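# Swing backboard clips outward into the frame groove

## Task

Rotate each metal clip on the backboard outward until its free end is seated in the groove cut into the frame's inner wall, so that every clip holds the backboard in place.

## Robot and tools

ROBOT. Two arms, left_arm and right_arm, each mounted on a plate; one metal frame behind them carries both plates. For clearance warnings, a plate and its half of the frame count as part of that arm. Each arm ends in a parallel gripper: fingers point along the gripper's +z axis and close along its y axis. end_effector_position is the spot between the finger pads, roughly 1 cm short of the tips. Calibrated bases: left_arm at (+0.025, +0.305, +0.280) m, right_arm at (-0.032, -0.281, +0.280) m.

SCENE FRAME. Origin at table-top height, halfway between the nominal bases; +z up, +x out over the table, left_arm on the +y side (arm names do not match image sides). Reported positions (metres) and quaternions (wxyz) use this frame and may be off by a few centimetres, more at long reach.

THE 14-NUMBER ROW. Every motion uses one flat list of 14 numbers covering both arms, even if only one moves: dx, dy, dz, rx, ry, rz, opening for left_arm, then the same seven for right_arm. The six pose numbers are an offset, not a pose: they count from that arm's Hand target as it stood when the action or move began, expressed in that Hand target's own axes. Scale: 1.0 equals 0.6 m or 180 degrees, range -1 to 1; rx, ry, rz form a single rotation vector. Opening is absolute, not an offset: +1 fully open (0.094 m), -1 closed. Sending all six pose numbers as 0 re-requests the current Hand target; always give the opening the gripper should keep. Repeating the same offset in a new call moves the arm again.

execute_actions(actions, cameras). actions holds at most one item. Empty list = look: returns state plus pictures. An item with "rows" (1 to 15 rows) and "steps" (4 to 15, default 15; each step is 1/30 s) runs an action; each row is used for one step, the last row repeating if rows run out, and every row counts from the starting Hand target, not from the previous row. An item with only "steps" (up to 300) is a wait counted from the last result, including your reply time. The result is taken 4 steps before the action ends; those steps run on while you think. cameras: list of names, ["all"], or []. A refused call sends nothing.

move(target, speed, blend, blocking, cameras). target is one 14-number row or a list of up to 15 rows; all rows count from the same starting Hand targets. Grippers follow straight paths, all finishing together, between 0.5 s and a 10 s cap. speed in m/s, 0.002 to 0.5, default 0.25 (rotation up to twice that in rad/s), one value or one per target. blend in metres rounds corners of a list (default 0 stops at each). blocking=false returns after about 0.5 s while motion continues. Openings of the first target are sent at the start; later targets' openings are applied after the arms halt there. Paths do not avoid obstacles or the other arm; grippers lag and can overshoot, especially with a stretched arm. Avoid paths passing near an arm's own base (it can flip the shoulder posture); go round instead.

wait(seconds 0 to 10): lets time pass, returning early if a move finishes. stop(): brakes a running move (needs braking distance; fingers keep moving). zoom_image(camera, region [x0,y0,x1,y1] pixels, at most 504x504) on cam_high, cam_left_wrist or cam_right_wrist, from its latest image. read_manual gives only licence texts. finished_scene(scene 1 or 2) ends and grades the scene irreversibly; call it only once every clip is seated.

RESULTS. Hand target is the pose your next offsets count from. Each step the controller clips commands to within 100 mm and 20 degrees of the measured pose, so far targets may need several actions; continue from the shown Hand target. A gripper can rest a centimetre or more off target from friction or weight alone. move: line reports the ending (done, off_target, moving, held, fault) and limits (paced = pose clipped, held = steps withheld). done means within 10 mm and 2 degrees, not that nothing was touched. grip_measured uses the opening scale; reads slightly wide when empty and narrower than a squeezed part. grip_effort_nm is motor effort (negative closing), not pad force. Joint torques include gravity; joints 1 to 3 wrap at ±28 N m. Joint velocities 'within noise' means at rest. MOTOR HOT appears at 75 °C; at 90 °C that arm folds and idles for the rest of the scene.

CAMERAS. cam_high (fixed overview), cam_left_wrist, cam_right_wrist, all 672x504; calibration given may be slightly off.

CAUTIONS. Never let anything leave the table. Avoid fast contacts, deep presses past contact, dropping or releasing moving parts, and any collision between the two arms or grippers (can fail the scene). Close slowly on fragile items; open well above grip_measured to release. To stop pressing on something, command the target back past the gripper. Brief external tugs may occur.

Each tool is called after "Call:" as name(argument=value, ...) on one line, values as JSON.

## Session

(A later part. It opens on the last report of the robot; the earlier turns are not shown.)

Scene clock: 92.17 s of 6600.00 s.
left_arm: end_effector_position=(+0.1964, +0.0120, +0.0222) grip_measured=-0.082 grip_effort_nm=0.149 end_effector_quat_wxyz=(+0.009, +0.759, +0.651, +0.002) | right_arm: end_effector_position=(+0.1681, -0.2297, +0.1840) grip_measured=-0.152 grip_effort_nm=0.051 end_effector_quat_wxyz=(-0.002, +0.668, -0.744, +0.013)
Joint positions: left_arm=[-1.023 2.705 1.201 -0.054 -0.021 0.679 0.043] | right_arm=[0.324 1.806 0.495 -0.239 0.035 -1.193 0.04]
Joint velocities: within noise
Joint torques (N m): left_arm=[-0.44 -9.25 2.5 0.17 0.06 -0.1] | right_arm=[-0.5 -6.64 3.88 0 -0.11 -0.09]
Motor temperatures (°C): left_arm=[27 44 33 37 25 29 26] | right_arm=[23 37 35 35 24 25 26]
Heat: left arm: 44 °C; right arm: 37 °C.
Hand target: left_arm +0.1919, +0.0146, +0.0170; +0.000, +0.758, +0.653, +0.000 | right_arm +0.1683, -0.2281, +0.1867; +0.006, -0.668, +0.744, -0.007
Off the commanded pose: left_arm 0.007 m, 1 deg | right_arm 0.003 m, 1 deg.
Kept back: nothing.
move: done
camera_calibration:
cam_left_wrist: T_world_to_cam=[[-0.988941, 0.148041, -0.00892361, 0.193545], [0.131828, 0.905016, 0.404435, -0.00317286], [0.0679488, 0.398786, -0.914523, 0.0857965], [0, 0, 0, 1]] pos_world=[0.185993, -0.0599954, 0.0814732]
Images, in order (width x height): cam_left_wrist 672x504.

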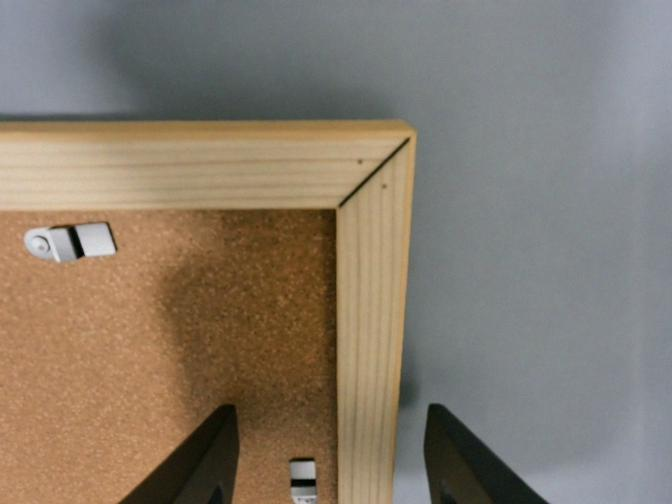

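Call:
move(target=[[0.0072,-0.0127,-0.03,0,0,0,-0.08,0,0,0,0,0,0,-0.15],[0.0072,-0.0127,0,0,0,0,-0.08,0,0,0,0,0,0,-0.15]], cameras=["cam_left_wrist"], speed=[0.15, 0.1])

Scene clock: 93.20 s of 6600.00 s.
left_arm: end_effector_position=(+0.1850, +0.0255, +0.0243) grip_measured=-0.082 grip_effort_nm=0.154 end_effector_quat_wxyz=(-0.006, +0.758, +0.652, +0.005) | right_arm: end_effector_position=(+0.1681, -0.2297, +0.1840) grip_measured=-0.152 grip_effort_nm=0.046 end_effector_quat_wxyz=(-0.002, +0.668, -0.744, +0.013)
Joint positions: left_arm=[-1.033 2.687 1.152 -0.054 -0.021 0.667 0.043] | right_arm=[0.324 1.806 0.495 -0.239 0.035 -1.193 0.04]
Joint velocities: within noise
Joint torques (N m): left_arm=[-0.53 -8.18 3.12 0.38 0.07 -0.09] | right_arm=[-0.53 -6.74 3.67 -0.04 -0.13 -0.08]
Motor temperatures (°C): left_arm=[27 44 33 37 25 29 26] | right_arm=[23 37 35 35 24 25 26]
Heat: left arm: 44 °C; right arm: 37 °C.
Hand target: left_arm +0.1850, +0.0199, +0.0171; +0.000, +0.758, +0.653, +0.000 | right_arm +0.1683, -0.2281, +0.1867; +0.006, -0.668, +0.744, -0.007
Off the commanded pose: left_arm 0.009 m, 1 deg | right_arm 0.003 m, 1 deg.
Kept back: nothing.
move: done
camera_calibration:
cam_left_wrist: T_world_to_cam=[[-0.989206, 0.146164, 0.0103495, 0.179944], [0.13657, 0.894076, 0.426588, -0.0158823], [0.0530983, 0.423397, -0.904387, 0.0849743], [0, 0, 0, 1]] pos_world=[0.175658, -0.048079, 0.0817625]
Images, in order (width x height): cam_left_wrist 672x504.

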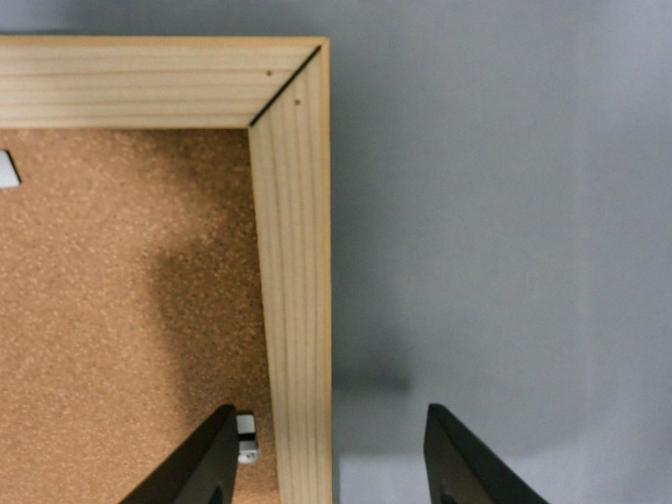

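Call:
move(target=[[0.0,0.0,-0.047,0,0,0,-0.08,0,0,0,0,0,0,-0.15],[0.0,0.010,-0.047,0,0,0,-0.08,0,0,0,0,0,0,-0.15]], cameras=[], speed=[0.15, 0.1])

Scene clock: 94.53 s of 6600.00 s.
left_arm: end_effector_position=(+0.1870, +0.0245, +0.0386) grip_measured=-0.082 grip_effort_nm=0.149 end_effector_quat_wxyz=(-0.005, +0.757, +0.653, +0.005) | right_arm: end_effector_position=(+0.1681, -0.2297, +0.1840) grip_measured=-0.152 grip_effort_nm=0.061 end_effector_quat_wxyz=(-0.002, +0.668, -0.744, +0.013)
Joint positions: left_arm=[-1.03 2.635 1.131 -0.082 -0.021 0.668 0.043] | right_arm=[0.324 1.806 0.495 -0.239 0.035 -1.193 0.04]
Joint velocities: within noise
Joint torques (N m): left_arm=[0.25 -12.36 2.36 0.07 0.06 0.02] | right_arm=[-0.36 -6.72 3.67 0 -0.11 -0.06]
Motor temperatures (°C): left_arm=[27 44 33 37 25 29 26] | right_arm=[23 37 35 35 24 25 26]
Heat: left arm: 44 °C; right arm: 37 °C.
Hand target: left_arm +0.1910, +0.0189, +0.0453; +0.000, +0.758, +0.653, +0.000 | right_arm +0.1683, -0.2281, +0.1867; +0.006, -0.668, +0.744, -0.007
Off the commanded pose: left_arm 0.009 m, 1 deg | right_arm 0.003 m, 1 deg.
Kept back: nothing.
move: done
No camera images: "cameras" was empty.

Call:
move(target=[-0.0078,0.0063,0.044,0,0,0,-0.08,0,0,0,0,0,0,-0.15], cameras=["cam_left_wrist"], speed=0.1)

Scene clock: 95.63 s of 6600.00 s.
left_arm: end_effector_position=(+0.1917, +0.0159, +0.0227) grip_measured=-0.082 grip_effort_nm=0.149 end_effector_quat_wxyz=(-0.003, +0.758, +0.653, +0.004) | right_arm: end_effector_position=(+0.1681, -0.2297, +0.1840) grip_measured=-0.152 grip_effort_nm=0.051 end_effector_quat_wxyz=(-0.002, +0.668, -0.744, +0.013)
Joint positions: left_arm=[-1.03 2.704 1.201 -0.079 -0.021 0.669 0.043] | right_arm=[0.324 1.806 0.495 -0.239 0.035 -1.193 0.04]
Joint velocities: within noise
Joint torques (N m): left_arm=[0.35 -9.51 2.85 0.28 0.06 0.02] | right_arm=[-0.47 -6.86 3.79 -0.01 -0.1 -0.08]
Motor temperatures (°C): left_arm=[27 44 33 37 25 29 26] | right_arm=[23 37 35 35 24 25 26]
Heat: left arm: 44 °C; right arm: 37 °C.
Hand target: left_arm +0.1940, +0.0138, +0.0189; +0.000, +0.758, +0.653, +0.000 | right_arm +0.1684, -0.2281, +0.1867; +0.006, -0.668, +0.744, -0.007
Off the commanded pose: left_arm 0.005 m, 1 deg | right_arm 0.003 m, 1 deg.
Kept back: nothing.
move: done
camera_calibration:
cam_left_wrist: T_world_to_cam=[[-0.989417, 0.144985, 0.00569969, 0.188079], [0.133875, 0.897039, 0.421188, -0.00689714], [0.0559531, 0.417494, -0.906955, 0.0868171], [0, 0, 0, 1]] pos_world=[0.182155, -0.0573273, 0.0805723]
Images, in order (width x height): cam_left_wrist 672x504.

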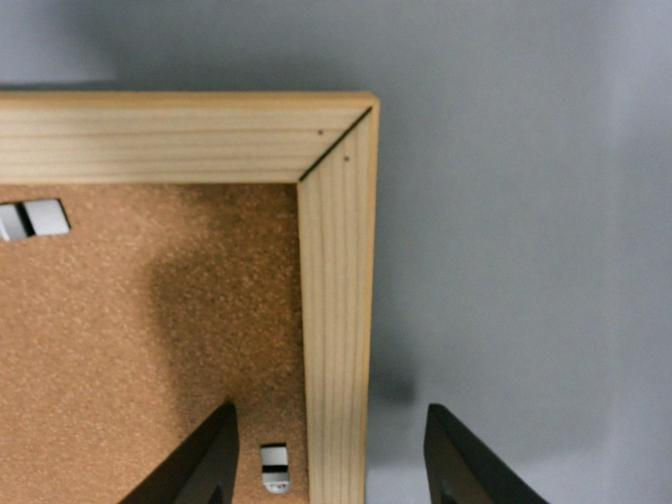

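Call:
move(target=[[0,0,0,0,0,0,-0.4,0,0,0,0,0,0,-0.15],[0,0,0,0,0,0,-0.6,0,0,0,0,0,0,-0.15],[0,0,0,0,0,0,-0.75,0,0,0,0,0,0,-0.15],[0,0,0,0,0,0,-0.85,0,0,0,0,0,0,-0.15]], cameras=["cam_left_wrist"], speed=0.1)

Call:
zoom_image(camera="cam_left_wrist", region=[200, 300, 404, 504])

Scene clock: 100.23 s of 6600.00 s.
left_arm: end_effector_position=(+0.1914, +0.0158, +0.0227) grip_measured=-0.797 grip_effort_nm=-1.013 end_effector_quat_wxyz=(-0.003, +0.758, +0.653, +0.003) | right_arm: end_effector_position=(+0.1681, -0.2297, +0.1840) grip_measured=-0.152 grip_effort_nm=0.051 end_effector_quat_wxyz=(-0.002, +0.668, -0.744, +0.013)
Joint positions: left_arm=[-1.03 2.704 1.201 -0.079 -0.018 0.67 0.01] | right_arm=[0.324 1.806 0.495 -0.239 0.035 -1.193 0.04]
Joint velocities: within noise
Joint torques (N m): left_arm=[0.32 -9.5 2.82 0.28 0.04 0.01] | right_arm=[-0.29 -6.75 3.64 0.03 -0.15 -0.06]
Motor temperatures (°C): left_arm=[27 42 32 37 25 29 26] | right_arm=[23 37 35 34 24 25 26]
Heat: left arm: 42 °C; right arm: 37 °C.
Hand target: left_arm +0.1940, +0.0138, +0.0189; +0.000, +0.758, +0.652, +0.000 | right_arm +0.1684, -0.2281, +0.1867; +0.006, -0.668, +0.744, -0.007
Off the commanded pose: left_arm 0.005 m, 0 deg | right_arm 0.003 m, 1 deg.
Kept back: nothing.
move: done
camera_calibration:
cam_left_wrist: T_world_to_cam=[[-0.989351, 0.145354, 0.00751006, 0.187798], [0.135042, 0.897466, 0.419902, -0.00693952], [0.0542945, 0.416445, -0.907538, 0.087232], [0, 0, 0, 1]] pos_world=[0.181999, -0.0573965, 0.0806699]
Images, in order (width x height): cam_left_wrist 672x504.

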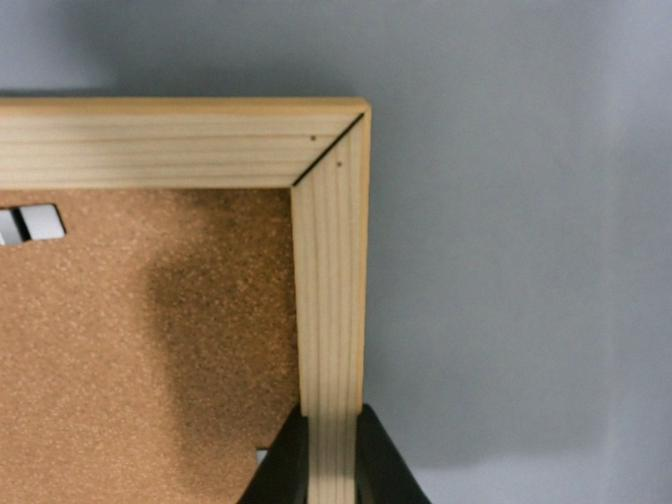

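Scaled by 2.471 from the camera's 672x504 image, which has a finer 960x720 frame.

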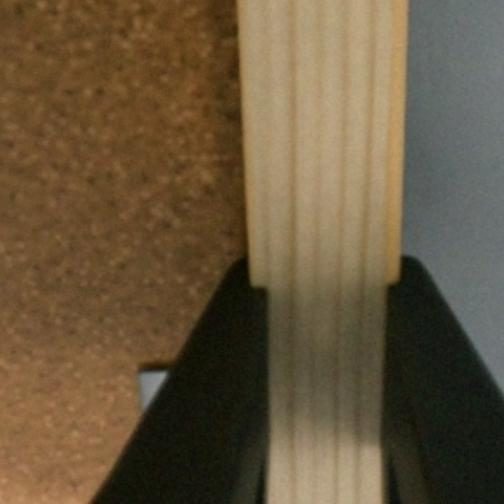

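Call:
move(target=[0,0,0,0,0,0,-0.08,0,0,0,0,0,0,-0.15], cameras=["cam_left_wrist"], speed=0.1)

Call:
zoom_image(camera="cam_left_wrist", region=[200, 350, 354, 504])

Scene clock: 101.40 s of 6600.00 s.
left_arm: end_effector_position=(+0.1915, +0.0158, +0.0227) grip_measured=-0.083 grip_effort_nm=0.159 end_effector_quat_wxyz=(-0.003, +0.758, +0.653, +0.003) | right_arm: end_effector_position=(+0.1681, -0.2297, +0.1840) grip_measured=-0.152 grip_effort_nm=0.051 end_effector_quat_wxyz=(-0.002, +0.668, -0.744, +0.013)
Joint positions: left_arm=[-1.029 2.704 1.201 -0.079 -0.018 0.67 0.043] | right_arm=[0.324 1.806 0.495 -0.239 0.035 -1.193 0.04]
Joint velocities: within noise
Joint torques (N m): left_arm=[0.29 -9.5 2.86 0.28 0.04 0.01] | right_arm=[-0.42 -6.58 3.71 0.01 -0.11 -0.08]
Motor temperatures (°C): left_arm=[27 42 32 37 25 29 26] | right_arm=[23 37 35 34 24 25 26]
Heat: left arm: 42 °C; right arm: 37 °C.
Hand target: left_arm +0.1940, +0.0138, +0.0189; +0.000, +0.758, +0.652, +0.000 | right_arm +0.1684, -0.2281, +0.1867; +0.006, -0.668, +0.744, -0.007
Off the commanded pose: left_arm 0.005 m, 0 deg | right_arm 0.003 m, 1 deg.
Kept back: nothing.
move: done
camera_calibration:
cam_left_wrist: T_world_to_cam=[[-0.989407, 0.144977, 0.00751434, 0.187913], [0.134701, 0.897516, 0.419905, -0.00694714], [0.0541322, 0.416469, -0.907537, 0.0872283], [0, 0, 0, 1]] pos_world=[0.182136, -0.0573357, 0.080668]
Images, in order (width x height): cam_left_wrist 672x504.

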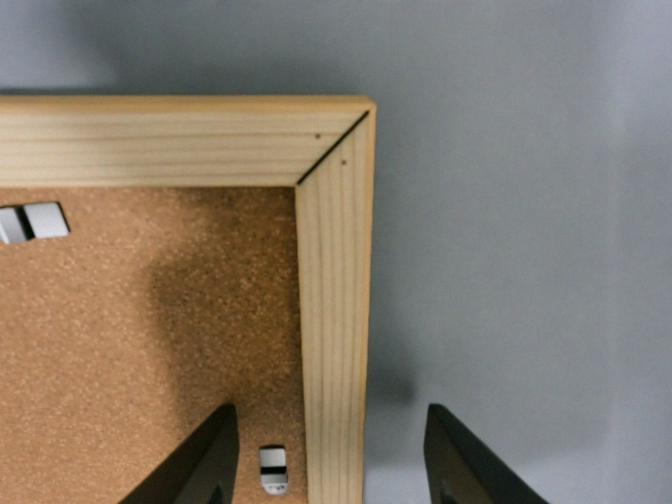

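Scaled by 3.273 from the camera's 672x504 image, which has a finer 960x720 frame.

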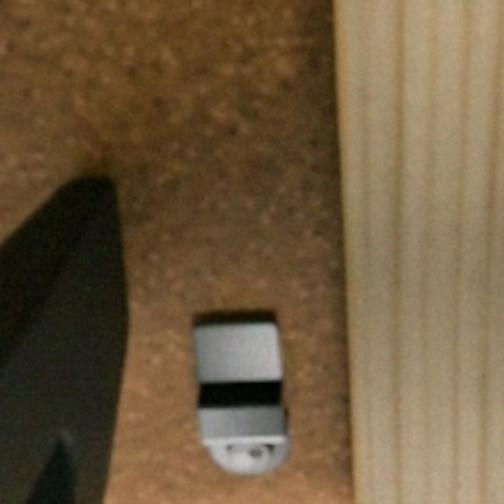

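Call:
move(target=[0,0,0.015,0,0,0,-0.08,0,0,0,0,0,0,-0.15], cameras=["cam_left_wrist"], speed=0.1)

Call:
zoom_image(camera="cam_left_wrist", region=[200, 350, 354, 504])

Scene clock: 102.33 s of 6600.00 s.
left_arm: end_effector_position=(+0.1927, +0.0139, +0.0220) grip_measured=-0.083 grip_effort_nm=0.159 end_effector_quat_wxyz=(-0.002, +0.758, +0.653, +0.003) | right_arm: end_effector_position=(+0.1681, -0.2297, +0.1840) grip_measured=-0.152 grip_effort_nm=0.046 end_effector_quat_wxyz=(-0.002, +0.668, -0.744, +0.013)
Joint positions: left_arm=[-1.029 2.709 1.212 -0.084 -0.019 0.67 0.043] | right_arm=[0.324 1.806 0.495 -0.239 0.035 -1.193 0.04]
Joint velocities: within noise
Joint torques (N m): left_arm=[0.31 -7.28 3.25 0.45 0.04 0.01] | right_arm=[-0.59 -6.63 3.74 0.02 -0.11 -0.06]
Motor temperatures (°C): left_arm=[27 42 32 37 25 29 26] | right_arm=[23 37 35 34 24 25 26]
Heat: left arm: 42 °C; right arm: 37 °C.
Hand target: left_arm +0.1940, +0.0137, +0.0099; +0.000, +0.758, +0.652, +0.000 | right_arm +0.1684, -0.2281, +0.1867; +0.006, -0.668, +0.744, -0.007
Off the commanded pose: left_arm 0.012 m, 0 deg | right_arm 0.003 m, 1 deg.
Kept back: nothing.
move: off_target (left_arm)
camera_calibration:
cam_left_wrist: T_world_to_cam=[[-0.989415, 0.14497, 0.00650674, 0.189357], [0.134312, 0.897855, 0.419306, -0.00501184], [0.0549446, 0.415742, -0.907822, 0.0871421], [0, 0, 0, 1]] pos_world=[0.183238, -0.0591798, 0.0799789]
Images, in order (width x height): cam_left_wrist 672x504.

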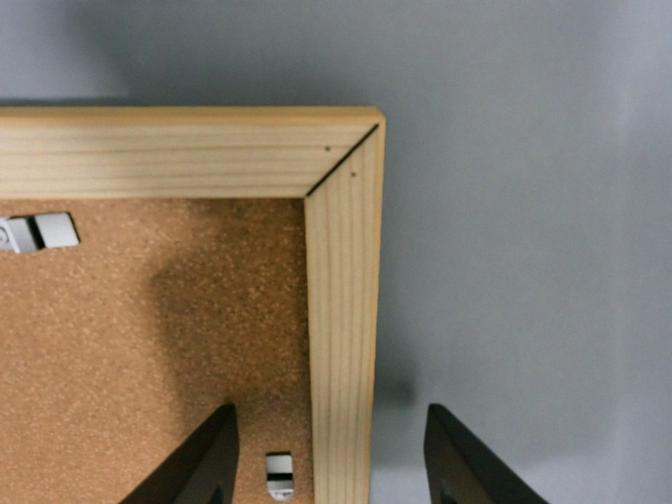

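Scaled by 3.273 from the camera's 672x504 image, which has a finer 960x720 frame.

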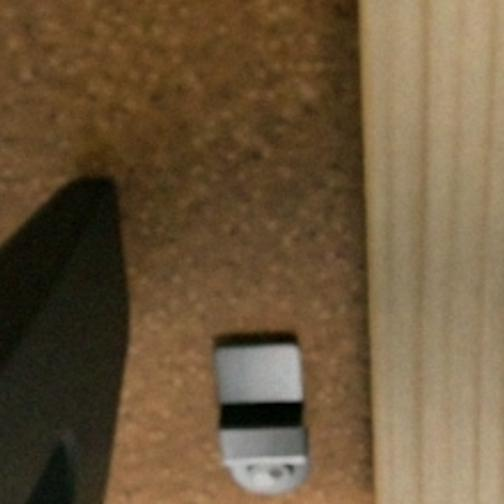

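Call:
move(target=[[0.0,0,-0.03,0,0,0,-0.08,0,0,0,0,0,0,-0.15],[0.035,-0.017,-0.0585,0,0,0,-0.08,0,0,0,0,0,0,-0.15],[0.0128,-0.0015,-0.015,0,0,0,-0.08,0,0,0,0,0,0,-0.15]], cameras=["cam_left_wrist"], speed=0.12)

Call:
zoom_image(camera="cam_left_wrist", region=[200, 350, 354, 504])

Scene clock: 104.07 s of 6600.00 s.
left_arm: end_effector_position=(+0.1951, +0.0207, +0.0237) grip_measured=-0.083 grip_effort_nm=0.159 end_effector_quat_wxyz=(+0.003, +0.756, +0.654, +0.002) | right_arm: end_effector_position=(+0.1681, -0.2297, +0.1840) grip_measured=-0.152 grip_effort_nm=0.051 end_effector_quat_wxyz=(-0.002, +0.668, -0.744, +0.013)
Joint positions: left_arm=[-1.013 2.694 1.174 -0.05 -0.019 0.682 0.043] | right_arm=[0.324 1.806 0.495 -0.239 0.035 -1.193 0.04]
Joint velocities: within noise
Joint torques (N m): left_arm=[-0.01 -9.17 2.44 0.24 0.05 0.02] | right_arm=[-0.58 -6.68 3.84 0.01 -0.11 -0.05]
Motor temperatures (°C): left_arm=[27 42 32 37 25 29 26] | right_arm=[23 37 35 34 24 25 26]
Heat: left arm: 42 °C; right arm: 37 °C.
Hand target: left_arm +0.1942, +0.0215, +0.0189; +0.000, +0.758, +0.653, +0.000 | right_arm +0.1684, -0.2281, +0.1867; +0.006, -0.668, +0.744, -0.007
Off the commanded pose: left_arm 0.005 m, 0 deg | right_arm 0.003 m, 1 deg.
Kept back: nothing.
move: done
camera_calibration:
cam_left_wrist: T_world_to_cam=[[-0.990105, 0.14033, 0.0000809285, 0.191126], [0.127908, 0.902217, 0.411878, -0.0107805], [0.0577261, 0.407813, -0.911239, 0.085478], [0, 0, 0, 1]] pos_world=[0.18568, -0.0519535, 0.0823157]
Images, in order (width x height): cam_left_wrist 672x504.

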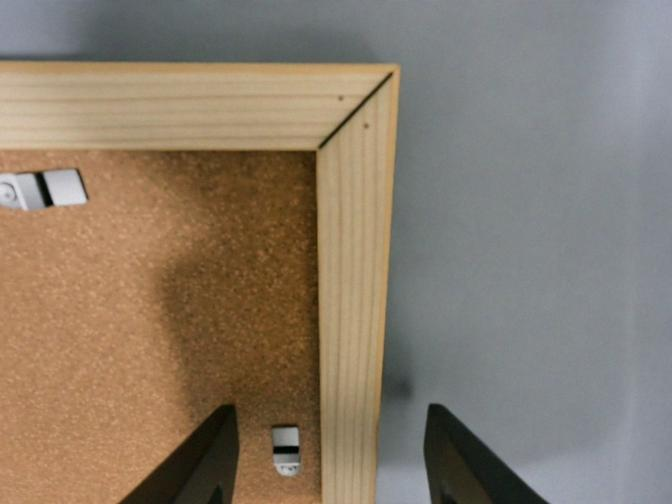

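Scaled by 3.273 from the camera's 672x504 image, which has a finer 960x720 frame.

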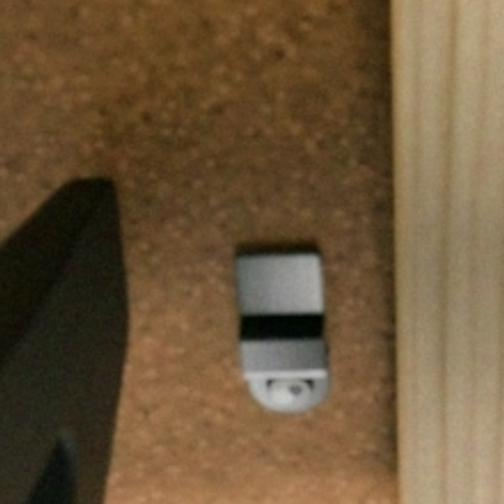

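Call:
move(target=[[0.0,0,-0.01,0,0,0,-0.08,0,0,0,0,0,0,-0.15],[0.0097,-0.012,-0.01,0,0,0,-0.08,0,0,0,0,0,0,-0.15],[0.0097,-0.012,0.005,0,0,0,-0.08,0,0,0,0,0,0,-0.15]], cameras=["cam_left_wrist"], speed=0.12)

Call:
zoom_image(camera="cam_left_wrist", region=[200, 350, 354, 504])

Scene clock: 105.03 s of 6600.00 s.
left_arm: end_effector_position=(+0.1901, +0.0291, +0.0218) grip_measured=-0.082 grip_effort_nm=0.154 end_effector_quat_wxyz=(-0.003, +0.757, +0.654, +0.003) | right_arm: end_effector_position=(+0.1681, -0.2297, +0.1840) grip_measured=-0.152 grip_effort_nm=0.056 end_effector_quat_wxyz=(-0.002, +0.668, -0.744, +0.013)
Joint positions: left_arm=[-1.013 2.693 1.145 -0.034 -0.019 0.683 0.043] | right_arm=[0.324 1.806 0.495 -0.239 0.035 -1.193 0.04]
Joint velocities: within noise
Joint torques (N m): left_arm=[-0.5 -8.8 1.74 0.42 0.05 -0.04] | right_arm=[-0.46 -6.72 3.71 0.01 -0.11 -0.08]
Motor temperatures (°C): left_arm=[27 42 32 37 25 29 26] | right_arm=[23 37 35 34 24 25 26]
Heat: left arm: 42 °C; right arm: 37 °C.
Hand target: left_arm +0.1880, +0.0283, +0.0158; +0.000, +0.758, +0.652, +0.000 | right_arm +0.1684, -0.2281, +0.1867; +0.006, -0.668, +0.744, -0.007
Off the commanded pose: left_arm 0.006 m, 1 deg | right_arm 0.003 m, 1 deg.
Kept back: nothing.
move: done
camera_calibration:
cam_left_wrist: T_world_to_cam=[[-0.9899, 0.141581, 0.00721824, 0.184761], [0.131466, 0.897739, 0.420454, -0.017735], [0.0530483, 0.417157, -0.907285, 0.0811384], [0, 0, 0, 1]] pos_world=[0.180922, -0.0440847, 0.0797388]
Images, in order (width x height): cam_left_wrist 672x504.

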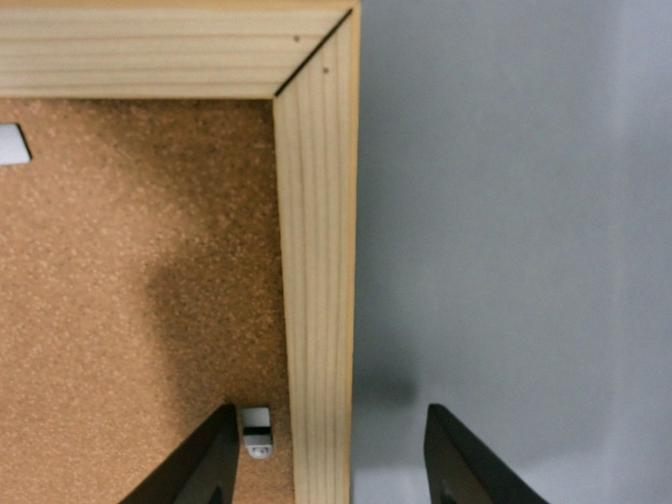

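Scaled by 3.273 from the camera's 672x504 image, which has a finer 960x720 frame.

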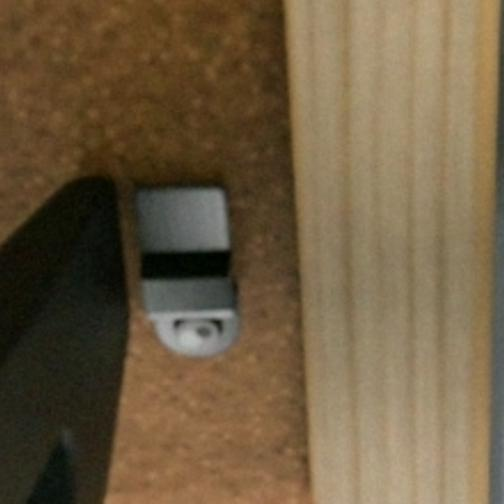

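Call:
move(target=[[0,0,0,0,0,0,-0.25,0,0,0,0,0,0,-0.15],[0,0,0,0,0,0,-0.5,0,0,0,0,0,0,-0.15],[0,0,0,0,0,0,-0.7,0,0,0,0,0,0,-0.15],[0,0,0,0,0,0,-0.85,0,0,0,0,0,0,-0.15]], cameras=["cam_left_wrist"], speed=0.1)

Call:
zoom_image(camera="cam_left_wrist", region=[200, 300, 404, 504])

Scene clock: 109.63 s of 6600.00 s.
left_arm: end_effector_position=(+0.1911, +0.0258, +0.0218) grip_measured=-0.796 grip_effort_nm=-1.009 end_effector_quat_wxyz=(+0.004, +0.757, +0.653, +0.002) | right_arm: end_effector_position=(+0.1681, -0.2297, +0.1840) grip_measured=-0.152 grip_effort_nm=0.046 end_effector_quat_wxyz=(-0.002, +0.668, -0.744, +0.013)
Joint positions: left_arm=[-1.015 2.693 1.145 -0.02 -0.018 0.683 0.01] | right_arm=[0.324 1.806 0.495 -0.239 0.035 -1.193 0.04]
Joint velocities: within noise
Joint torques (N m): left_arm=[-0.31 -8.81 1.74 0.32 0.04 -0.05] | right_arm=[-0.46 -6.74 3.84 0 -0.1 -0.08]
Motor temperatures (°C): left_arm=[27 41 32 36 25 29 26] | right_arm=[23 37 35 34 24 25 26]
Heat: left arm: 41 °C; right arm: 37 °C.
Hand target: left_arm +0.1880, +0.0283, +0.0158; +0.000, +0.758, +0.653, +0.000 | right_arm +0.1684, -0.2281, +0.1867; +0.006, -0.668, +0.744, -0.007
Off the commanded pose: left_arm 0.007 m, 0 deg | right_arm 0.003 m, 1 deg.
Kept back: nothing.
move: done
camera_calibration:
cam_left_wrist: T_world_to_cam=[[-0.98962, 0.143707, -0.00054714, 0.186334], [0.130846, 0.902613, 0.410085, -0.0146392], [0.0594261, 0.405757, -0.912047, 0.0816661], [0, 0, 0, 1]] pos_world=[0.181462, -0.0467006, 0.0805886]
Images, in order (width x height): cam_left_wrist 672x504.

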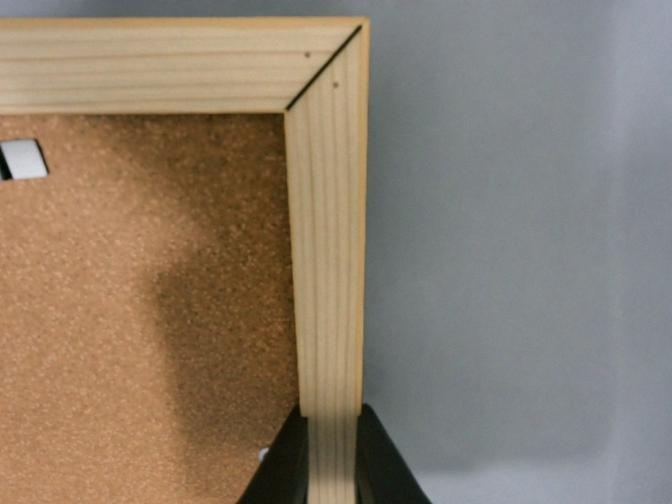

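Scaled by 2.471 from the camera's 672x504 image, which has a finer 960x720 frame.

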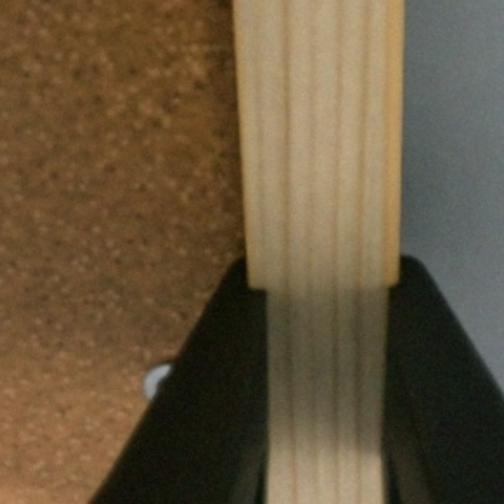

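Call:
move(target=[[0,0,0,0,0,0,-0.3,0,0,0,0,0,0,-0.15],[0,0.01,-0.06,0,0,0,-0.3,0,0,0,0,0,0,-0.15]], cameras=["cam_left_wrist"], speed=0.1)

Call:
zoom_image(camera="cam_left_wrist", region=[230, 290, 390, 450])

Scene clock: 111.53 s of 6600.00 s.
left_arm: end_effector_position=(+0.1936, +0.0252, +0.0466) grip_measured=-0.303 grip_effort_nm=0.159 end_effector_quat_wxyz=(+0.003, +0.757, +0.653, +0.001) | right_arm: end_effector_position=(+0.1681, -0.2297, +0.1840) grip_measured=-0.152 grip_effort_nm=0.056 end_effector_quat_wxyz=(-0.002, +0.668, -0.744, +0.013)
Joint positions: left_arm=[-1.01 2.604 1.111 -0.076 -0.017 0.688 0.033] | right_arm=[0.324 1.806 0.495 -0.239 0.035 -1.193 0.04]
Joint velocities: within noise
Joint torques (N m): left_arm=[0.29 -12.29 1.18 0.1 0.03 0.03] | right_arm=[-0.34 -6.57 3.75 0.02 -0.14 -0.05]
Motor temperatures (°C): left_arm=[27 41 32 36 24 29 26] | right_arm=[23 37 35 34 24 25 26]
Heat: left arm: 41 °C; right arm: 37 °C.
Hand target: left_arm +0.1938, +0.0274, +0.0519; +0.000, +0.758, +0.653, +0.000 | right_arm +0.1683, -0.2281, +0.1867; +0.006, -0.668, +0.744, -0.006
Off the commanded pose: left_arm 0.006 m, 0 deg | right_arm 0.003 m, 1 deg.
Kept back: nothing.
move: done
camera_calibration:
cam_left_wrist: T_world_to_cam=[[-0.989617, 0.143727, 0.000812912, 0.1888], [0.131388, 0.902334, 0.410524, -0.0247199], [0.0582699, 0.406368, -0.91185, 0.104596], [0, 0, 0, 1]] pos_world=[0.183993, -0.0473346, 0.105371]
Images, in order (width x height): cam_left_wrist 672x504.

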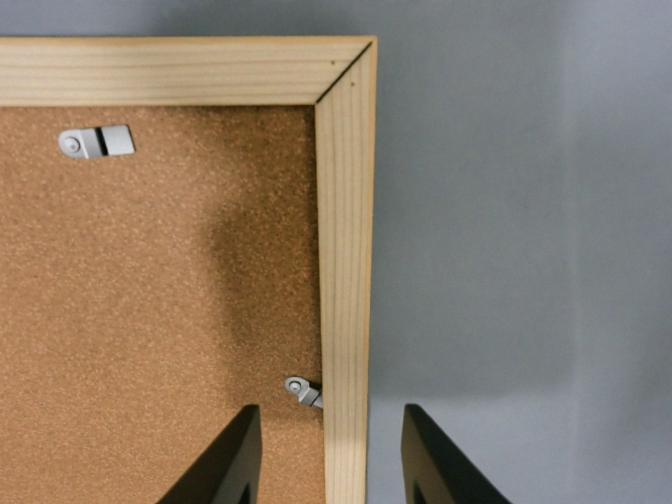

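Scaled by 3.150 from the camera's 672x504 image, which has a finer 960x720 frame.

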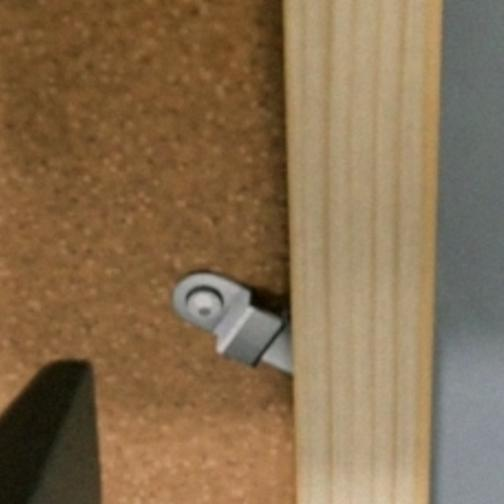

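Call:
move(target=[[0.0,0.01,-0.09,0,0,0,0.15,0,0,0,0,0,0,-0.15],[0.038,0.373,0,0,0,0,0.15,0,0,0,0,0,0,-0.15]], cameras=["cam_left_wrist"], speed=0.25)

Scene clock: 114.47 s of 6600.00 s.
left_arm: end_effector_position=(+0.4212, +0.0187, +0.0563) grip_measured=+0.147 grip_effort_nm=0.159 end_effector_quat_wxyz=(+0.006, +0.754, +0.657, +0.003) | right_arm: end_effector_position=(+0.1681, -0.2297, +0.1840) grip_measured=-0.152 grip_effort_nm=0.061 end_effector_quat_wxyz=(-0.002, +0.668, -0.744, +0.013)
Joint positions: left_arm=[-0.607 2.946 2.099 -0.709 -0.017 1.08 0.054] | right_arm=[0.324 1.806 0.495 -0.239 0.035 -1.193 0.04]
Joint velocities: within noise
Joint torques (N m): left_arm=[-0.65 -12.75 6.53 0.07 0.02 0.01] | right_arm=[-0.42 -6.61 3.81 -0.03 -0.11 -0.06]
Motor temperatures (°C): left_arm=[27 42 32 36 24 29 26] | right_arm=[23 37 35 34 24 25 26]
Heat: left arm: 42 °C; right arm: 37 °C.
Hand target: left_arm +0.4185, +0.0168, +0.0519; +0.000, +0.758, +0.652, +0.000 | right_arm +0.1683, -0.2281, +0.1867; +0.006, -0.668, +0.744, -0.006
Off the commanded pose: left_arm 0.006 m, 1 deg | right_arm 0.003 m, 1 deg.
Kept back: nothing.
move: done
camera_calibration:
cam_left_wrist: T_world_to_cam=[[-0.991153, 0.132622, -0.00522639, 0.416191], [0.118892, 0.90467, 0.40919, -0.0474759], [0.0589958, 0.404949, -0.912434, 0.102534], [0, 0, 0, 1]] pos_world=[0.412104, -0.0537671, 0.115157]
Images, in order (width x height): cam_left_wrist 672x504.

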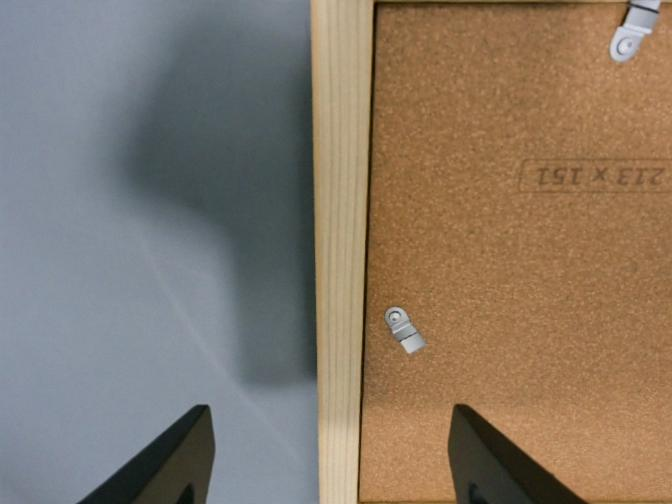

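Call:
execute_actions(actions=[], cameras=["cam_left_wrist"])

Scene clock: 115.33 s of 6600.00 s.
left_arm: end_effector_position=(+0.4212, +0.0188, +0.0565) grip_measured=+0.147 grip_effort_nm=0.159 end_effector_quat_wxyz=(+0.005, +0.754, +0.657, +0.003) | right_arm: end_effector_position=(+0.1681, -0.2297, +0.1840) grip_measured=-0.152 grip_effort_nm=0.051 end_effector_quat_wxyz=(-0.002, +0.668, -0.744, +0.013)
Joint positions: left_arm=[-0.607 2.946 2.099 -0.711 -0.017 1.081 0.054] | right_arm=[0.324 1.806 0.495 -0.239 0.035 -1.193 0.04]
Joint velocities: within noise
Joint torques (N m): left_arm=[-0.66 -12.75 6.53 0.09 0.02 0.02] | right_arm=[-0.54 -6.71 3.79 0 -0.12 -0.07]
Motor temperatures (°C): left_arm=[27 42 32 36 24 29 26] | right_arm=[23 37 35 34 24 25 26]
Heat: left arm: 42 °C; right arm: 37 °C.
Hand target: left_arm +0.4186, +0.0167, +0.0519; +0.000, +0.758, +0.652, +0.000 | right_arm +0.1683, -0.2281, +0.1867; +0.006, -0.668, +0.744, -0.006
Off the commanded pose: left_arm 0.006 m, 1 deg | right_arm 0.003 m, 1 deg.
Steps of this call (1-26: nothing new was sent). Readings (end_effector_position of left_arm | right_arm):
1: (+0.4213, +0.0186, +0.0564) | (+0.1681, -0.2297, +0.1840)
2: (+0.4213, +0.0187, +0.0564) | (+0.1681, -0.2297, +0.1840)
4: (+0.4214, +0.0186, +0.0565) | (+0.1681, -0.2297, +0.1840)
8: (+0.4212, +0.0187, +0.0565) | (+0.1681, -0.2297, +0.1840)
26: the state above
camera_calibration:
cam_left_wrist: T_world_to_cam=[[-0.991104, 0.133013, -0.00455563, 0.416056], [0.119499, 0.904439, 0.409525, -0.047846], [0.0585923, 0.405338, -0.912287, 0.102815], [0, 0, 0, 1]] pos_world=[0.412049, -0.0537417, 0.115286]
Images, in order (width x height): cam_left_wrist 672x504.

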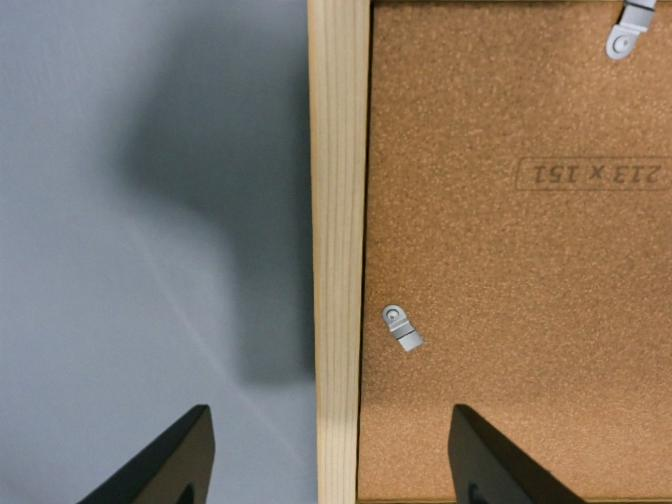

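Call:
move(target=[0,0,0.033,0,0,0,0.15,0,0,0,0,0,0,-0.15], speed=0.08, cameras=["cam_left_wrist"])

Scene clock: 116.73 s of 6600.00 s.
left_arm: end_effector_position=(+0.4176, +0.0210, +0.0357) grip_measured=+0.147 grip_effort_nm=0.159 end_effector_quat_wxyz=(-0.003, +0.754, +0.657, +0.001) | right_arm: end_effector_position=(+0.1681, -0.2297, +0.1840) grip_measured=-0.152 grip_effort_nm=0.046 end_effector_quat_wxyz=(-0.002, +0.668, -0.744, +0.013)
Joint positions: left_arm=[-0.607 3.012 2.148 -0.711 -0.017 1.081 0.054] | right_arm=[0.324 1.806 0.495 -0.239 0.035 -1.193 0.04]
Joint velocities: within noise
Joint torques (N m): left_arm=[-0.62 -13.03 6.38 0.19 0.02 0.02] | right_arm=[-0.47 -6.68 3.64 0 -0.13 -0.07]
Motor temperatures (°C): left_arm=[27 42 32 36 24 29 26] | right_arm=[23 37 35 34 24 25 26]
Heat: left arm: 42 °C; right arm: 37 °C.
Hand target: left_arm +0.4186, +0.0168, +0.0321; +0.000, +0.758, +0.653, +0.000 | right_arm +0.1683, -0.2281, +0.1867; +0.006, -0.668, +0.744, -0.006
Off the commanded pose: left_arm 0.006 m, 1 deg | right_arm 0.003 m, 1 deg.
Kept back: nothing.
move: done
camera_calibration:
cam_left_wrist: T_world_to_cam=[[-0.990972, 0.133598, 0.0112384, 0.411473], [0.126067, 0.900015, 0.417229, -0.0438528], [0.0456261, 0.414879, -0.908732, 0.0882146], [0, 0, 0, 1]] pos_world=[0.409262, -0.0521021, 0.0938358]
Images, in order (width x height): cam_left_wrist 672x504.

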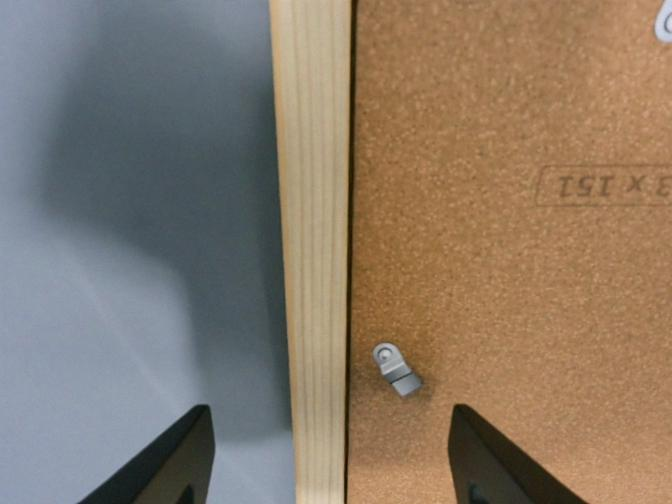

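Call:
move(target=[0,0.005,0.012,0,0,0,0.15,0,0,0,0,0,0,-0.15], speed=0.06, cameras=["cam_left_wrist"])

Scene clock: 117.70 s of 6600.00 s.
left_arm: end_effector_position=(+0.4222, +0.0175, +0.0293) grip_measured=+0.147 grip_effort_nm=0.159 end_effector_quat_wxyz=(+0.003, +0.755, +0.656, +0.002) | right_arm: end_effector_position=(+0.1681, -0.2297, +0.1840) grip_measured=-0.152 grip_effort_nm=0.046 end_effector_quat_wxyz=(-0.002, +0.668, -0.744, +0.013)
Joint positions: left_arm=[-0.607 3.046 2.194 -0.711 -0.017 1.084 0.054] | right_arm=[0.324 1.806 0.495 -0.239 0.035 -1.193 0.04]
Joint velocities: within noise
Joint torques (N m): left_arm=[-0.36 -12.83 6.57 0.11 0.02 0.01] | right_arm=[-0.38 -6.45 3.77 -0.02 -0.11 -0.07]
Motor temperatures (°C): left_arm=[27 42 32 36 24 29 26] | right_arm=[23 37 35 34 24 25 26]
Heat: left arm: 42 °C; right arm: 37 °C.
Hand target: left_arm +0.4215, +0.0164, +0.0249; +0.000, +0.758, +0.653, +0.000 | right_arm +0.1683, -0.2281, +0.1867; +0.006, -0.668, +0.744, -0.006
Off the commanded pose: left_arm 0.005 m, 1 deg | right_arm 0.003 m, 1 deg.
Kept back: nothing.
move: done
camera_calibration:
cam_left_wrist: T_world_to_cam=[[-0.990692, 0.136121, 0.000484073, 0.416779], [0.124228, 0.902668, 0.412018, -0.0377531], [0.0556472, 0.408243, -0.911176, 0.0795838], [0, 0, 0, 1]] pos_world=[0.413161, -0.0551433, 0.087868]
Images, in order (width x height): cam_left_wrist 672x504.

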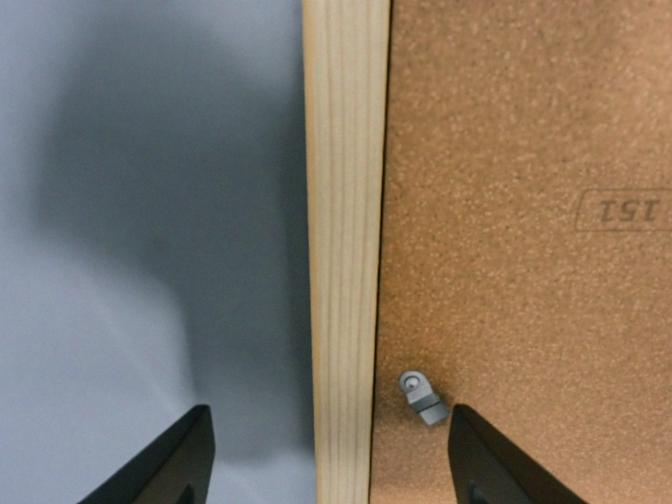

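Call:
move(target=[0.005,-0.004,0.012,0,0,0,0.15,0,0,0,0,0,0,-0.15], speed=0.06, cameras=["cam_left_wrist"])

Scene clock: 122.67 s of 6600.00 s.
left_arm: end_effector_position=(+0.4206, +0.0187, +0.0258) grip_measured=+0.147 grip_effort_nm=0.159 end_effector_quat_wxyz=(+0.000, +0.756, +0.655, +0.002) | right_arm: end_effector_position=(+0.1681, -0.2297, +0.1840) grip_measured=-0.152 grip_effort_nm=0.046 end_effector_quat_wxyz=(-0.002, +0.668, -0.744, +0.013)
Joint positions: left_arm=[-0.607 3.054 2.195 -0.71 -0.017 1.087 0.054] | right_arm=[0.324 1.806 0.495 -0.239 0.035 -1.193 0.04]
Joint velocities: within noise
Joint torques (N m): left_arm=[-0.09 -12.81 5.18 0.29 0.02 0.02] | right_arm=[-0.35 -6.65 3.73 0.02 -0.1 -0.02]
Motor temperatures (°C): left_arm=[27 42 33 36 24 29 26] | right_arm=[23 37 35 33 24 25 26]
Heat: left arm: 42 °C; right arm: 37 °C.
Hand target: left_arm +0.4197, +0.0196, +0.0178; +0.000, +0.758, +0.653, +0.000 | right_arm +0.1683, -0.2281, +0.1867; +0.006, -0.668, +0.744, -0.006
Off the commanded pose: left_arm 0.008 m, 0 deg | right_arm 0.003 m, 1 deg.
Kept back: nothing.
move: done
camera_calibration:
cam_left_wrist: T_world_to_cam=[[-0.990199, 0.13958, 0.00486715, 0.414619], [0.129045, 0.901017, 0.414146, -0.0391994], [0.0534212, 0.410715, -0.910198, 0.0769414], [0, 0, 0, 1]] pos_world=[0.411503, -0.0541543, 0.0842482]
Images, in order (width x height): cam_left_wrist 672x504.

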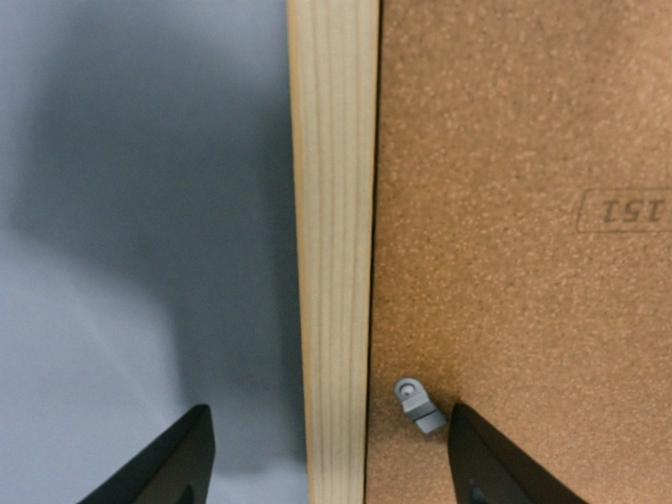

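Call:
move(target=[[0,0,0,0,0,0,-0.1,0,0,0,0,0,0,-0.15],[0,0,0,0,0,0,-0.35,0,0,0,0,0,0,-0.15]], speed=0.06, cameras=["cam_left_wrist"])

Call:
move(target=[[0,0,0,0,0,0,-0.55,0,0,0,0,0,0,-0.15],[0,0,0,0,0,0,-0.7,0,0,0,0,0,0,-0.15]], speed=0.06, cameras=["cam_left_wrist"])

Call:
move(target=[[0,0,0,0,0,0,-0.8,0,0,0,0,0,0,-0.15],[0,0,0,0,0,0,-0.87,0,0,0,0,0,0,-0.15]], speed=0.06, cameras=["cam_left_wrist"])

Scene clock: 124.87 s of 6600.00 s.
left_arm: end_effector_position=(+0.4200, +0.0190, +0.0258) grip_measured=-0.347 grip_effort_nm=-0.120 end_effector_quat_wxyz=(-0.001, +0.756, +0.654, +0.001) | right_arm: end_effector_position=(+0.1681, -0.2297, +0.1840) grip_measured=-0.152 grip_effort_nm=0.051 end_effector_quat_wxyz=(-0.002, +0.668, -0.744, +0.013)
Joint positions: left_arm=[-0.607 3.054 2.195 -0.712 -0.016 1.088 0.031] | right_arm=[0.324 1.806 0.495 -0.239 0.035 -1.193 0.04]
Joint velocities: within noise
Joint torques (N m): left_arm=[-0.1 -12.82 5.19 0.32 0.02 0.02] | right_arm=[-0.58 -6.69 3.66 0.02 -0.15 -0.06]
Motor temperatures (°C): left_arm=[27 43 33 36 24 29 26] | right_arm=[23 37 35 33 24 25 26]
Heat: left arm: 43 °C; right arm: 37 °C.
Hand target: left_arm +0.4197, +0.0196, +0.0178; +0.000, +0.758, +0.652, +0.000 | right_arm +0.1683, -0.2281, +0.1867; +0.006, -0.668, +0.744, -0.006
Off the commanded pose: left_arm 0.008 m, 0 deg | right_arm 0.003 m, 1 deg.
Kept back: nothing.
move: done
camera_calibration:
cam_left_wrist: T_world_to_cam=[[-0.990072, 0.140364, 0.00740815, 0.413867], [0.130755, 0.900391, 0.414968, -0.0401538], [0.0515763, 0.411817, -0.909806, 0.0775793], [0, 0, 0, 1]] pos_world=[0.411007, -0.0538863, 0.0841787]
Images, in order (width x height): cam_left_wrist 672x504.

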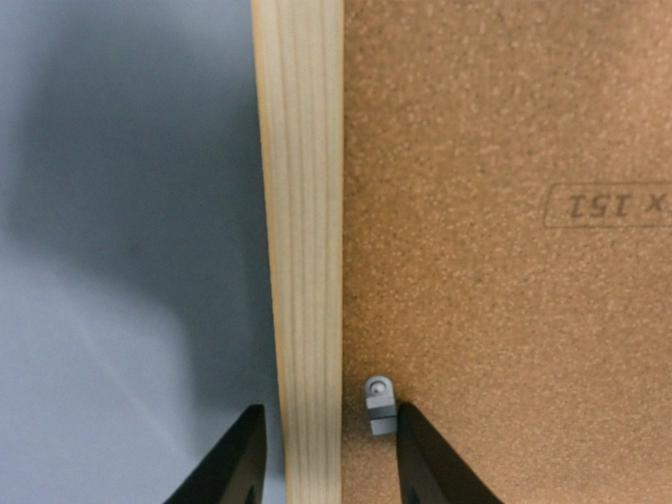

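Scene clock: 126.77 s of 6600.00 s.
left_arm: end_effector_position=(+0.4223, +0.0187, +0.0258) grip_measured=-0.697 grip_effort_nm=-0.125 end_effector_quat_wxyz=(+0.002, +0.756, +0.654, +0.004) | right_arm: end_effector_position=(+0.1681, -0.2297, +0.1840) grip_measured=-0.152 grip_effort_nm=0.051 end_effector_quat_wxyz=(-0.002, +0.668, -0.744, +0.013)
Joint positions: left_arm=[-0.606 3.054 2.195 -0.704 -0.021 1.09 0.014] | right_arm=[0.324 1.806 0.495 -0.239 0.035 -1.193 0.04]
Joint velocities: within noise
Joint torques (N m): left_arm=[-0.14 -12.83 5.22 0.26 0.07 0.01] | right_arm=[-0.42 -6.67 3.71 -0.02 -0.15 -0.07]
Motor temperatures (°C): left_arm=[27 43 33 36 24 29 26] | right_arm=[23 37 35 33 23 25 26]
Heat: left arm: 43 °C; right arm: 37 °C.
Hand target: left_arm +0.4197, +0.0195, +0.0178; +0.000, +0.758, +0.652, +0.000 | right_arm +0.1683, -0.2281, +0.1867; +0.006, -0.668, +0.744, -0.006
Off the commanded pose: left_arm 0.008 m, 1 deg | right_arm 0.003 m, 1 deg.
Kept back: nothing.
move: done
camera_calibration:
cam_left_wrist: T_world_to_cam=[[-0.989954, 0.141379, -0.00198045, 0.416299], [0.127778, 0.900536, 0.415581, -0.0389409], [0.060538, 0.411153, -0.909554, 0.0738135], [0, 0, 0, 1]] pos_world=[0.412624, -0.054137, 0.0841449]
Images, in order (width x height): cam_left_wrist 672x504.

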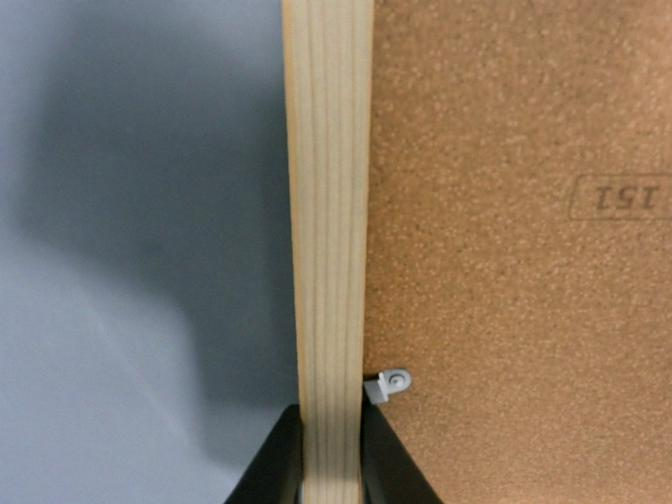

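Scene clock: 128.67 s of 6600.00 s.
left_arm: end_effector_position=(+0.4224, +0.0187, +0.0258) grip_measured=-0.783 grip_effort_nm=-1.004 end_effector_quat_wxyz=(+0.003, +0.756, +0.654, +0.005) | right_arm: end_effector_position=(+0.1681, -0.2297, +0.1840) grip_measured=-0.152 grip_effort_nm=0.056 end_effector_quat_wxyz=(-0.002, +0.668, -0.744, +0.013)
Joint positions: left_arm=[-0.606 3.054 2.195 -0.703 -0.022 1.09 0.01] | right_arm=[0.324 1.806 0.495 -0.239 0.035 -1.193 0.04]
Joint velocities: within noise
Joint torques (N m): left_arm=[-0.16 -12.85 5.23 0.26 0.07 0] | right_arm=[-0.58 -6.71 3.77 0.02 -0.14 -0.09]
Motor temperatures (°C): left_arm=[27 44 33 36 24 29 26] | right_arm=[23 37 35 33 23 25 26]
Heat: left arm: 44 °C; right arm: 37 °C.
Hand target: left_arm +0.4196, +0.0195, +0.0178; +0.000, +0.758, +0.652, +0.000 | right_arm +0.1683, -0.2281, +0.1867; +0.006, -0.668, +0.744, -0.006
Off the commanded pose: left_arm 0.009 m, 1 deg | right_arm 0.003 m, 1 deg.
Kept back: nothing.
move: done
camera_calibration:
cam_left_wrist: T_world_to_cam=[[-0.989953, 0.141366, -0.00283317, 0.416521], [0.127416, 0.900595, 0.415564, -0.0387638], [0.0612982, 0.411028, -0.909559, 0.0735076], [0, 0, 0, 1]] pos_world=[0.412769, -0.0541851, 0.0841485]
Images, in order (width x height): cam_left_wrist 672x504.

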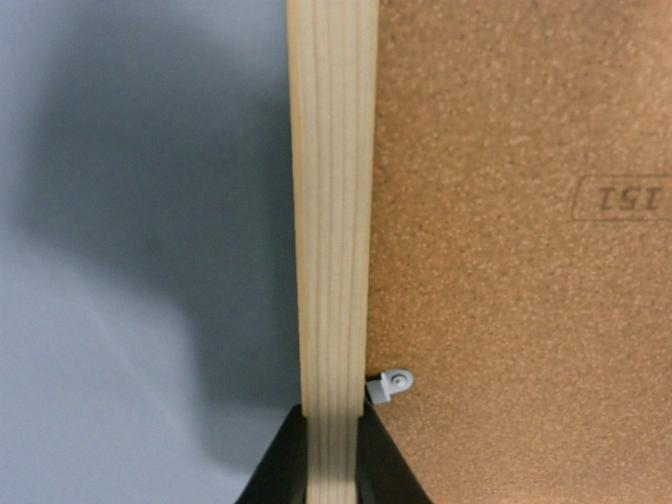

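Call:
zoom_image(camera="cam_left_wrist", region=[340, 330, 460, 430])

Scaled by 4.200 from the camera's 672x504 image, which has a finer 960x720 frame.

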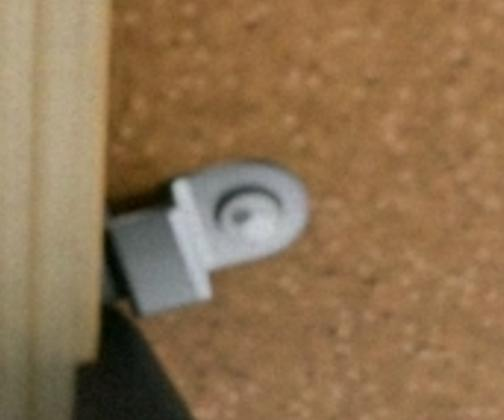

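Call:
move(target=[[0,0,0,0,0,0,-0.45,0,0,0,0,0,0,-0.15],[0,0,-0.075,0,0,0,-0.45,0,0,0,0,0,0,-0.15]], speed=0.12, cameras=["cam_left_wrist"])

Scene clock: 130.63 s of 6600.00 s.
left_arm: end_effector_position=(+0.4204, +0.0207, +0.0527) grip_measured=-0.452 grip_effort_nm=0.149 end_effector_quat_wxyz=(+0.000, +0.756, +0.654, +0.004) | right_arm: end_effector_position=(+0.1681, -0.2297, +0.1840) grip_measured=-0.152 grip_effort_nm=0.051 end_effector_quat_wxyz=(-0.002, +0.668, -0.744, +0.013)
Joint positions: left_arm=[-0.606 2.96 2.114 -0.721 -0.022 1.09 0.026] | right_arm=[0.324 1.806 0.495 -0.239 0.035 -1.193 0.04]
Joint velocities: within noise
Joint torques (N m): left_arm=[-0.23 -17.18 3.6 0.09 0.08 -0.01] | right_arm=[-0.35 -6.82 3.88 0 -0.13 -0.09]
Motor temperatures (°C): left_arm=[27 45 33 36 24 29 26] | right_arm=[23 37 34 33 23 25 26]
Heat: left arm: 45 °C; right arm: 37 °C.
Hand target: left_arm +0.4196, +0.0195, +0.0628; +0.000, +0.758, +0.652, +0.000 | right_arm +0.1683, -0.2281, +0.1867; +0.006, -0.668, +0.744, -0.006
Off the commanded pose: left_arm 0.010 m, 1 deg | right_arm 0.003 m, 1 deg.
Kept back: nothing.
move: done
camera_calibration:
cam_left_wrist: T_world_to_cam=[[-0.989946, 0.141438, 0.00171514, 0.414014], [0.129191, 0.899152, 0.418132, -0.0523537], [0.0575978, 0.41415, -0.908384, 0.0986756], [0, 0, 0, 1]] pos_world=[0.410931, -0.05235, 0.110816]
Images, in order (width x height): cam_left_wrist 672x504.

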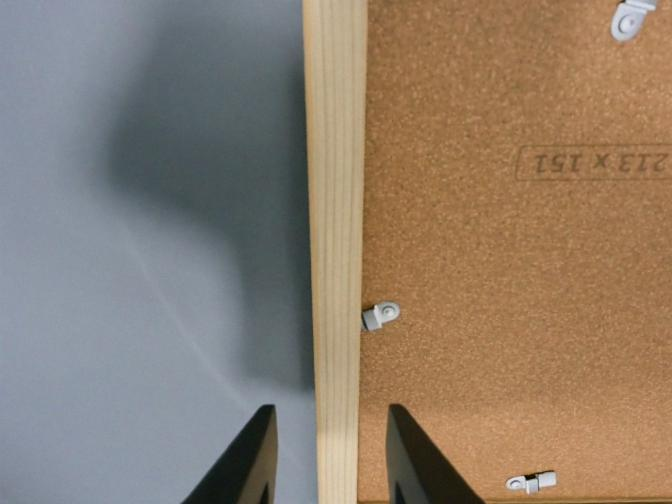

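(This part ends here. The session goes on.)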